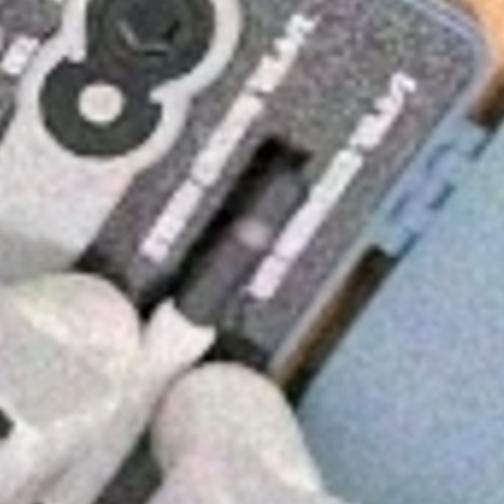

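execute_actions(
  actions=[
    [[0,0,0,0,0,0,0,-0.754,-0.576,-0.696,0,-0.754,-0.576,-0.696,0,-0.754,-0.576,-0.696,-0.714,-0.678,-0.226,-0.168,0.4,-0.6,0.0013,-0.0074,0,0,0,0,0.57,-0.754,-0.576,-0.696,0,-0.95,-0.95,-0.95,-0.57,-0.754,-0.576,-0.696,-0.714,-0.678,-0.226,-0.168,0.65,-0.8]],
  ],
)

Scene clock: 824.80 s.
left_arm: end_effector_position=(+0.2436, +0.2211, +0.2670) hand_goal=(+0.000, -0.754, -0.576, -0.696, +0.000, -0.754, -0.576, -0.696, +0.000, -0.754, -0.576, -0.696, -0.714, -0.678, -0.226, -0.168) hand_measured=(+0.000, -0.752, -0.576, -0.696, +0.000, -0.752, -0.576, -0.696, +0.000, -0.752, -0.576, -0.696, -0.714, -0.678, -0.224, -0.168) hand_current_ma=(+0, +1, +0, +0, +0, +1, +0, +0, +0, +1, +0, +0, +0, +0, +2, +0) hand_state=(goal, goal, goal, goal, goal, goal, goal, goal, goal, goal, goal, goal, goal, goal, goal, goal) hand_current_limit=0.40 hand_speed=-0.60 end_effector_quat_wxyz=(-0.157, +0.966, -0.050, +0.201) | right_arm: end_effector_position=(+0.3521, -0.3823, +0.1513) hand_goal=(+0.570, -0.754, -0.576, -0.696, +0.000, -0.950, -0.950, -0.950, -0.570, -0.754, -0.576, -0.696, -0.714, -0.678, -0.226, -0.168) hand_measured=(+0.352, -0.750, -0.574, -0.694, +0.002, -0.946, -0.948, -0.946, -0.358, -0.754, -0.578, -0.698, -0.712, -0.678, -0.222, -0.168) hand_current_ma=(-454, +4, +2, +1, +2, +3, +2, +2, +454, +0, -1, -1, +1, +0, +4, +0) hand_state=(blocked, goal, goal, goal, goal, goal, goal, goal, blocked, goal, goal, goal, goal, goal, goal, goal) hand_current_limit=0.65 hand_speed=-0.80 end_effector_quat_wxyz=(+0.001, +0.953, +0.304, +0.003)
Joint positions: left_arm=[0.209 0.586 0.868 -1.371 -0.194 1.934] | right_arm=[0.183 1.325 1.017 -1.257 0.002 1.173]
Joint torques (N m): left_arm=[0.38 -0.09 11.88 1.18 -0.17 -0.13] | right_arm=[1.73 -7.65 7.71 0.66 -0.13 0.01]
Heat: left arm: hottest elbow 36 °C; right arm: hottest elbow 43 °C.
Hand target: left_arm +0.2473, +0.2219, +0.2795; -0.161, +0.962, -0.048, +0.214 | right_arm +0.3523, -0.3754, +0.1455; +0.000, +0.951, +0.309, +0.001
Off the commanded pose: left_arm 0.013 m, 2 deg | right_arm 0.009 m, 1 deg.
Step readings (end_effector_position of left_arm | right_arm):
0: (+0.2436, +0.2211, +0.2670) | (+0.3520, -0.3868, +0.1513)
1: (+0.2436, +0.2211, +0.2670) | (+0.3520, -0.3868, +0.1513)
2: (+0.2436, +0.2211, +0.2670) | (+0.3520, -0.3867, +0.1513)
4: (+0.2436, +0.2211, +0.2670) | (+0.3521, -0.3858, +0.1513)
8: (+0.2436, +0.2211, +0.2670) | (+0.3521, -0.3830, +0.1513)
15: (+0.2436, +0.2211, +0.2670) | (+0.3521, -0.3823, +0.1513)

execute_actions(
  actions=[
    [[0,0,0,0,0,0,0,-0.754,-0.576,-0.696,0,-0.754,-0.576,-0.696,0,-0.754,-0.576,-0.696,-0.714,-0.678,-0.226,-0.168,0.4,-0.6,-0.004,-0.0025,0.013,0,0,0,0.57,-0.754,-0.576,-0.696,0,-0.95,-0.95,-0.95,-0.57,-0.754,-0.576,-0.696,-0.714,-0.678,-0.226,-0.168,0.65,-0.8]],
  ],
  cameras=["cam_right_wrist"],
)

zoom_image(
  camera="cam_right_wrist",
  region=[260, 190, 320, 250],
)

Scene clock: 832.00 s.
left_arm: end_effector_position=(+0.2436, +0.2211, +0.2670) hand_goal=(+0.000, -0.754, -0.576, -0.696, +0.000, -0.754, -0.576, -0.696, +0.000, -0.754, -0.576, -0.696, -0.714, -0.678, -0.226, -0.168) hand_measured=(+0.000, -0.752, -0.576, -0.696, +0.000, -0.752, -0.576, -0.696, +0.000, -0.752, -0.576, -0.696, -0.714, -0.678, -0.224, -0.168) hand_current_ma=(+0, +1, +0, +0, +0, +1, +0, +0, +0, +1, +0, +0, +0, +0, +2, +0) hand_state=(goal, goal, goal, goal, goal, goal, goal, goal, goal, goal, goal, goal, goal, goal, goal, goal) hand_current_limit=0.40 hand_speed=-0.60 end_effector_quat_wxyz=(-0.157, +0.966, -0.050, +0.201) | right_arm: end_effector_position=(+0.3513, -0.3823, +0.1498) hand_goal=(+0.570, -0.754, -0.576, -0.696, +0.000, -0.950, -0.950, -0.950, -0.570, -0.754, -0.576, -0.696, -0.714, -0.678, -0.226, -0.168) hand_measured=(+0.352, -0.750, -0.574, -0.694, +0.002, -0.946, -0.948, -0.946, -0.360, -0.756, -0.578, -0.698, -0.712, -0.678, -0.222, -0.168) hand_current_ma=(-454, +4, +2, +1, +1, +3, +2, +2, +454, -1, -1, -1, +1, +0, +4, +0) hand_state=(blocked, goal, goal, goal, goal, goal, goal, goal, blocked, goal, goal, goal, goal, goal, goal, goal) hand_current_limit=0.65 hand_speed=-0.80 end_effector_quat_wxyz=(+0.002, +0.952, +0.305, +0.006)
Joint positions: left_arm=[0.209 0.586 0.868 -1.371 -0.194 1.934] | right_arm=[0.184 1.32 1.008 -1.246 0.002 1.173]
Joint torques (N m): left_arm=[0.38 -0.09 11.89 1.18 -0.17 -0.13] | right_arm=[1.85 -7.3 6.75 1.06 -0.13 0.01]
Heat: left arm: hottest elbow 36 °C; right arm: hottest elbow 43 °C.
Hand target: left_arm +0.2473, +0.2219, +0.2795; -0.161, +0.962, -0.048, +0.214 | right_arm +0.3493, -0.3755, +0.1376; +0.000, +0.951, +0.310, +0.000
Off the commanded pose: left_arm 0.013 m, 2 deg | right_arm 0.014 m, 1 deg.
Step readings (end_effector_position of left_arm | right_arm):
0: (+0.2436, +0.2211, +0.2670) | (+0.3521, -0.3823, +0.1513)
1: (+0.2436, +0.2211, +0.2670) | (+0.3521, -0.3823, +0.1513)
2: (+0.2436, +0.2211, +0.2670) | (+0.3521, -0.3822, +0.1509)
4: (+0.2436, +0.2211, +0.2670) | (+0.3521, -0.3821, +0.1502)
8: (+0.2436, +0.2211, +0.2670) | (+0.3516, -0.3823, +0.1499)
15: (+0.2436, +0.2211, +0.2670) | (+0.3515, -0.3823, +0.1500)
camera_calibration:
cam_right_wrist: T_world_to_cam=[[-0.248183, -0.968504, 0.020144, -0.254732], [-0.69302, 0.192041, 0.69487, 0.168465], [-0.676852, 0.158494, -0.718853, 0.535694], [0, 0, 0, 1]] pos_world=[0.416115, -0.363966, 0.273156]
Images, in order (width x height): cam_right_wrist 616x616.

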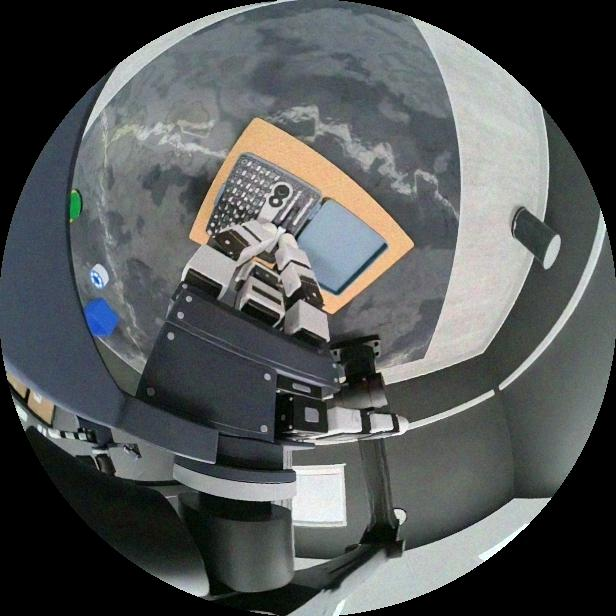

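Scaled by 8.400 from the camera's 616x616 image, which has a finer 880x880 frame.

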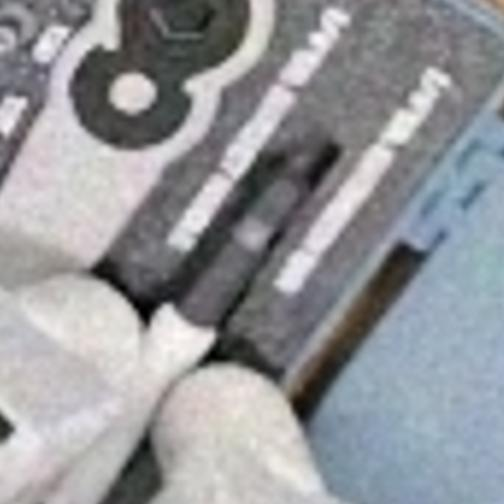

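zoom_image(
  camera="cam_right_wrist",
  region=[245, 215, 295, 265],
)

zoom_image(
  camera="cam_right_wrist",
  region=[275, 195, 310, 230],
)

Scaled by 10.080 from the camera's 616x616 image, which has a finer 880x880 frame.

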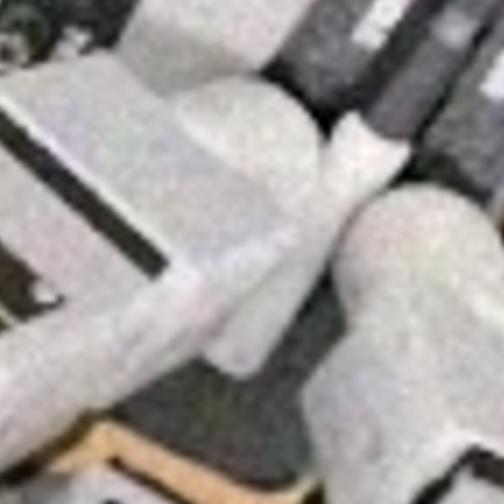

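Scaled by 14.400 from the camera's 616x616 image, which has a finer 880x880 frame.

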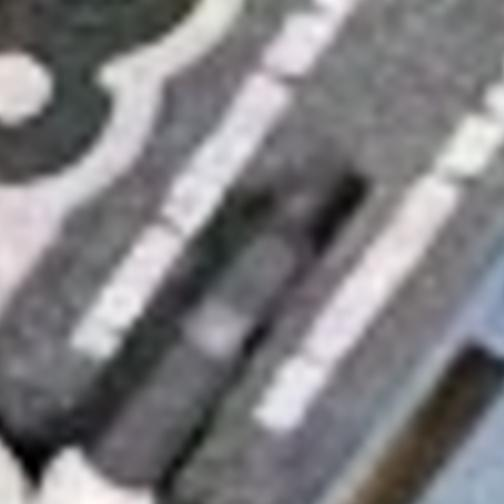

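execute_actions(
  actions=[
    [[0,0,0,0,0,0,0,-0.754,-0.576,-0.696,0,-0.754,-0.576,-0.696,0,-0.754,-0.576,-0.696,-0.714,-0.678,-0.226,-0.168,0.4,-0.6,-0.0075,0.0265,-0.0107,0,0,0,0.57,-0.754,-0.576,-0.696,0,-0.95,-0.95,-0.95,-0.57,-0.754,-0.576,-0.696,-0.714,-0.678,-0.226,-0.168,0.65,-0.8]],
  ],
  cameras=["cam_right_wrist"],
)

zoom_image(
  camera="cam_right_wrist",
  region=[275, 195, 310, 230],
)

Scene clock: 855.10 s.
left_arm: end_effector_position=(+0.2436, +0.2211, +0.2670) hand_goal=(+0.000, -0.754, -0.576, -0.696, +0.000, -0.754, -0.576, -0.696, +0.000, -0.754, -0.576, -0.696, -0.714, -0.678, -0.226, -0.168) hand_measured=(+0.000, -0.752, -0.576, -0.696, +0.000, -0.752, -0.576, -0.696, +0.000, -0.752, -0.576, -0.696, -0.714, -0.678, -0.224, -0.168) hand_current_ma=(+0, +1, +0, +0, +0, +1, +0, +0, +0, +1, +0, +0, +0, +0, +2, +0) hand_state=(goal, goal, goal, goal, goal, goal, goal, goal, goal, goal, goal, goal, goal, goal, goal, goal) hand_current_limit=0.40 hand_speed=-0.60 end_effector_quat_wxyz=(-0.157, +0.966, -0.050, +0.201) | right_arm: end_effector_position=(+0.3531, -0.3841, +0.1497) hand_goal=(+0.570, -0.754, -0.576, -0.696, +0.000, -0.950, -0.950, -0.950, -0.570, -0.754, -0.576, -0.696, -0.714, -0.678, -0.226, -0.168) hand_measured=(+0.352, -0.752, -0.574, -0.694, +0.002, -0.948, -0.948, -0.946, -0.360, -0.758, -0.580, -0.698, -0.712, -0.678, -0.222, -0.168) hand_current_ma=(-454, +1, +1, +1, +1, +1, +1, +2, +454, -3, -2, -1, +1, +0, +4, +0) hand_state=(blocked, goal, goal, goal, goal, goal, goal, goal, blocked, goal, goal, goal, goal, goal, goal, goal) hand_current_limit=0.65 hand_speed=-0.80 end_effector_quat_wxyz=(+0.001, +0.950, +0.312, +0.006)
Joint positions: left_arm=[0.209 0.586 0.868 -1.371 -0.194 1.934] | right_arm=[0.176 1.32 1.008 -1.246 0.001 1.15]
Joint torques (N m): left_arm=[0.38 -0.09 11.89 1.18 -0.17 -0.13] | right_arm=[-0.91 -7.24 8.09 0.44 -0.08 -0.15]
Heat: left arm: hottest elbow 36 °C; right arm: hottest elbow 40 °C.
Hand target: left_arm +0.2473, +0.2219, +0.2795; -0.161, +0.962, -0.048, +0.214 | right_arm +0.3550, -0.3911, +0.1441; +0.000, +0.951, +0.309, +0.000
Off the commanded pose: left_arm 0.013 m, 2 deg | right_arm 0.009 m, 1 deg.
Step readings (end_effector_position of left_arm | right_arm):
0: (+0.2436, +0.2211, +0.2670) | (+0.3513, -0.3823, +0.1498)
1: (+0.2436, +0.2211, +0.2670) | (+0.3513, -0.3823, +0.1498)
2: (+0.2436, +0.2211, +0.2670) | (+0.3513, -0.3823, +0.1498)
4: (+0.2436, +0.2211, +0.2670) | (+0.3515, -0.3822, +0.1498)
8: (+0.2436, +0.2211, +0.2670) | (+0.3523, -0.3834, +0.1499)
15: (+0.2436, +0.2211, +0.2670) | (+0.3529, -0.3842, +0.1497)
camera_calibration:
cam_right_wrist: T_world_to_cam=[[-0.233032, -0.972281, 0.019127, -0.262724], [-0.695735, 0.180428, 0.695269, 0.166553], [-0.679447, 0.148713, -0.718495, 0.534212], [0, 0, 0, 1]] pos_world=[0.417622, -0.364936, 0.273055]
Images, in order (width x height): cam_right_wrist 616x616.

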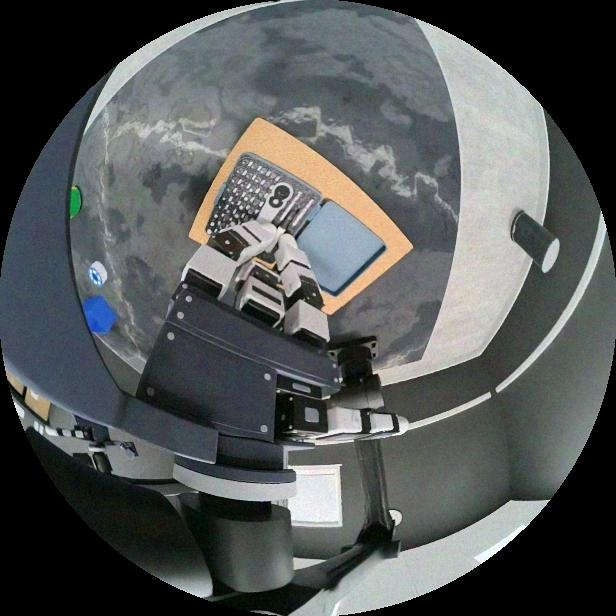

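Scaled by 14.400 from the camera's 616x616 image, which has a finer 880x880 frame.

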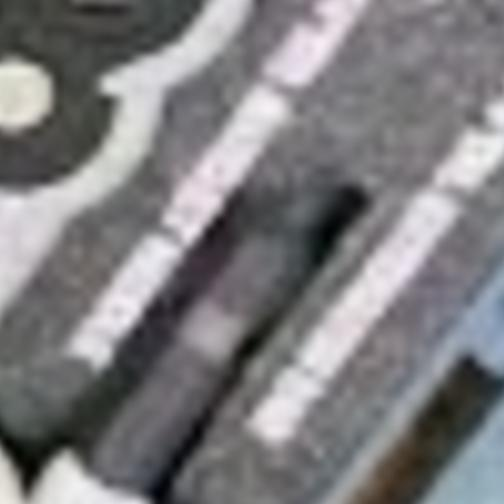

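execute_actions(
  actions=[
    [[0,0,0,0,0,0,0,-0.754,-0.576,-0.696,0,-0.754,-0.576,-0.696,0,-0.754,-0.576,-0.696,-0.714,-0.678,-0.226,-0.168,0.4,-0.6,0.0002,0.0028,0,0,0,0,0.57,-0.754,-0.576,-0.696,0,-0.95,-0.95,-0.95,-0.57,-0.754,-0.576,-0.696,-0.714,-0.678,-0.226,-0.168,0.65,-0.8]],
  ],
  cameras=["cam_right_wrist","cam_high"],
)

zoom_image(
  camera="cam_right_wrist",
  region=[275, 195, 310, 230],
)

zoom_image(
  camera="cam_high",
  region=[230, 240, 330, 340],
)

Scene clock: 874.17 s.
left_arm: end_effector_position=(+0.2436, +0.2211, +0.2670) hand_goal=(+0.000, -0.754, -0.576, -0.696, +0.000, -0.754, -0.576, -0.696, +0.000, -0.754, -0.576, -0.696, -0.714, -0.678, -0.226, -0.168) hand_measured=(+0.000, -0.752, -0.576, -0.696, +0.000, -0.752, -0.576, -0.696, +0.000, -0.752, -0.576, -0.696, -0.714, -0.678, -0.224, -0.168) hand_current_ma=(+0, +1, +0, +0, +0, +1, +0, +0, +0, +1, +0, +0, +0, +0, +2, +0) hand_state=(goal, goal, goal, goal, goal, goal, goal, goal, goal, goal, goal, goal, goal, goal, goal, goal) hand_current_limit=0.40 hand_speed=-0.60 end_effector_quat_wxyz=(-0.157, +0.966, -0.050, +0.201) | right_arm: end_effector_position=(+0.3535, -0.3846, +0.1496) hand_goal=(+0.570, -0.754, -0.576, -0.696, +0.000, -0.950, -0.950, -0.950, -0.570, -0.754, -0.576, -0.696, -0.714, -0.678, -0.226, -0.168) hand_measured=(+0.352, -0.754, -0.576, -0.694, +0.002, -0.950, -0.948, -0.946, -0.360, -0.758, -0.580, -0.700, -0.712, -0.678, -0.222, -0.168) hand_current_ma=(-454, +0, +0, +1, +1, +0, +1, +2, +454, -4, -3, -2, +1, +0, +4, +0) hand_state=(blocked, goal, goal, goal, goal, goal, goal, goal, blocked, goal, goal, goal, goal, goal, goal, goal) hand_current_limit=0.65 hand_speed=-0.80 end_effector_quat_wxyz=(+0.000, +0.950, +0.313, +0.007)
Joint positions: left_arm=[0.209 0.586 0.868 -1.371 -0.194 1.934] | right_arm=[0.174 1.32 1.008 -1.246 -0.001 1.145]
Joint torques (N m): left_arm=[0.38 -0.09 11.89 1.18 -0.17 -0.13] | right_arm=[-1.03 -7.06 8.24 0.49 0 -0.16]
Heat: left arm: hottest elbow 36 °C; right arm: hottest elbow 40 °C.
Hand target: left_arm +0.2473, +0.2219, +0.2795; -0.161, +0.962, -0.048, +0.214 | right_arm +0.3561, -0.3923, +0.1440; +0.000, +0.951, +0.310, +0.000
Off the commanded pose: left_arm 0.013 m, 2 deg | right_arm 0.010 m, 1 deg.
Step readings (end_effector_position of left_arm | right_arm):
0: (+0.2436, +0.2211, +0.2670) | (+0.3532, -0.3841, +0.1497)
1: (+0.2436, +0.2211, +0.2670) | (+0.3532, -0.3841, +0.1497)
2: (+0.2436, +0.2211, +0.2670) | (+0.3532, -0.3841, +0.1497)
4: (+0.2436, +0.2211, +0.2670) | (+0.3532, -0.3842, +0.1497)
8: (+0.2436, +0.2211, +0.2670) | (+0.3533, -0.3847, +0.1496)
15: (+0.2436, +0.2211, +0.2670) | (+0.3534, -0.3847, +0.1496)
camera_calibration:
cam_right_wrist: T_world_to_cam=[[-0.230433, -0.972932, 0.0174415, -0.263975], [-0.695951, 0.177306, 0.695855, 0.165852], [-0.680112, 0.14821, -0.71797, 0.534365], [0, 0, 0, 1]] pos_world=[0.418024, -0.365435, 0.272853]
Images, in order (width x height): cam_high 896x504, cam_right_wrist 616x616.

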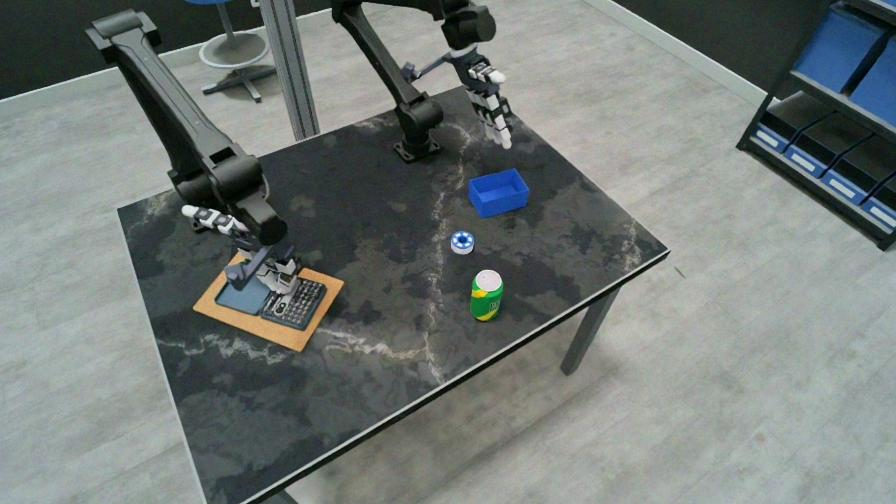

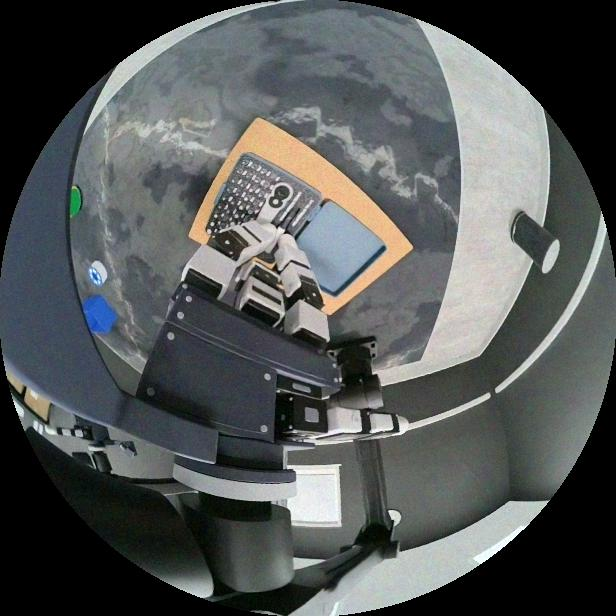

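Scaled by 14.400 from the camera's 616x616 image, which has a finer 880x880 frame.

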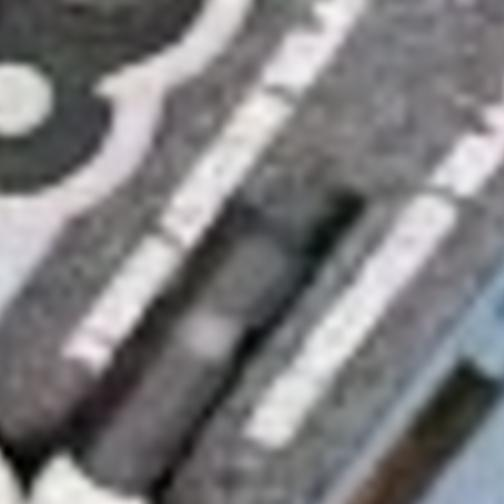

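Scaled by 5.040 from the camera's 896x504 image, which has a finer 1280x720 frame.

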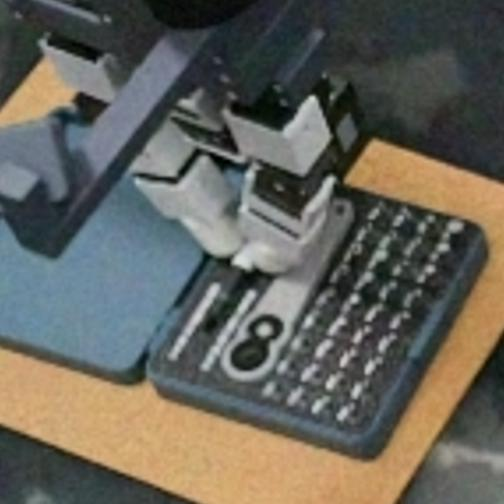

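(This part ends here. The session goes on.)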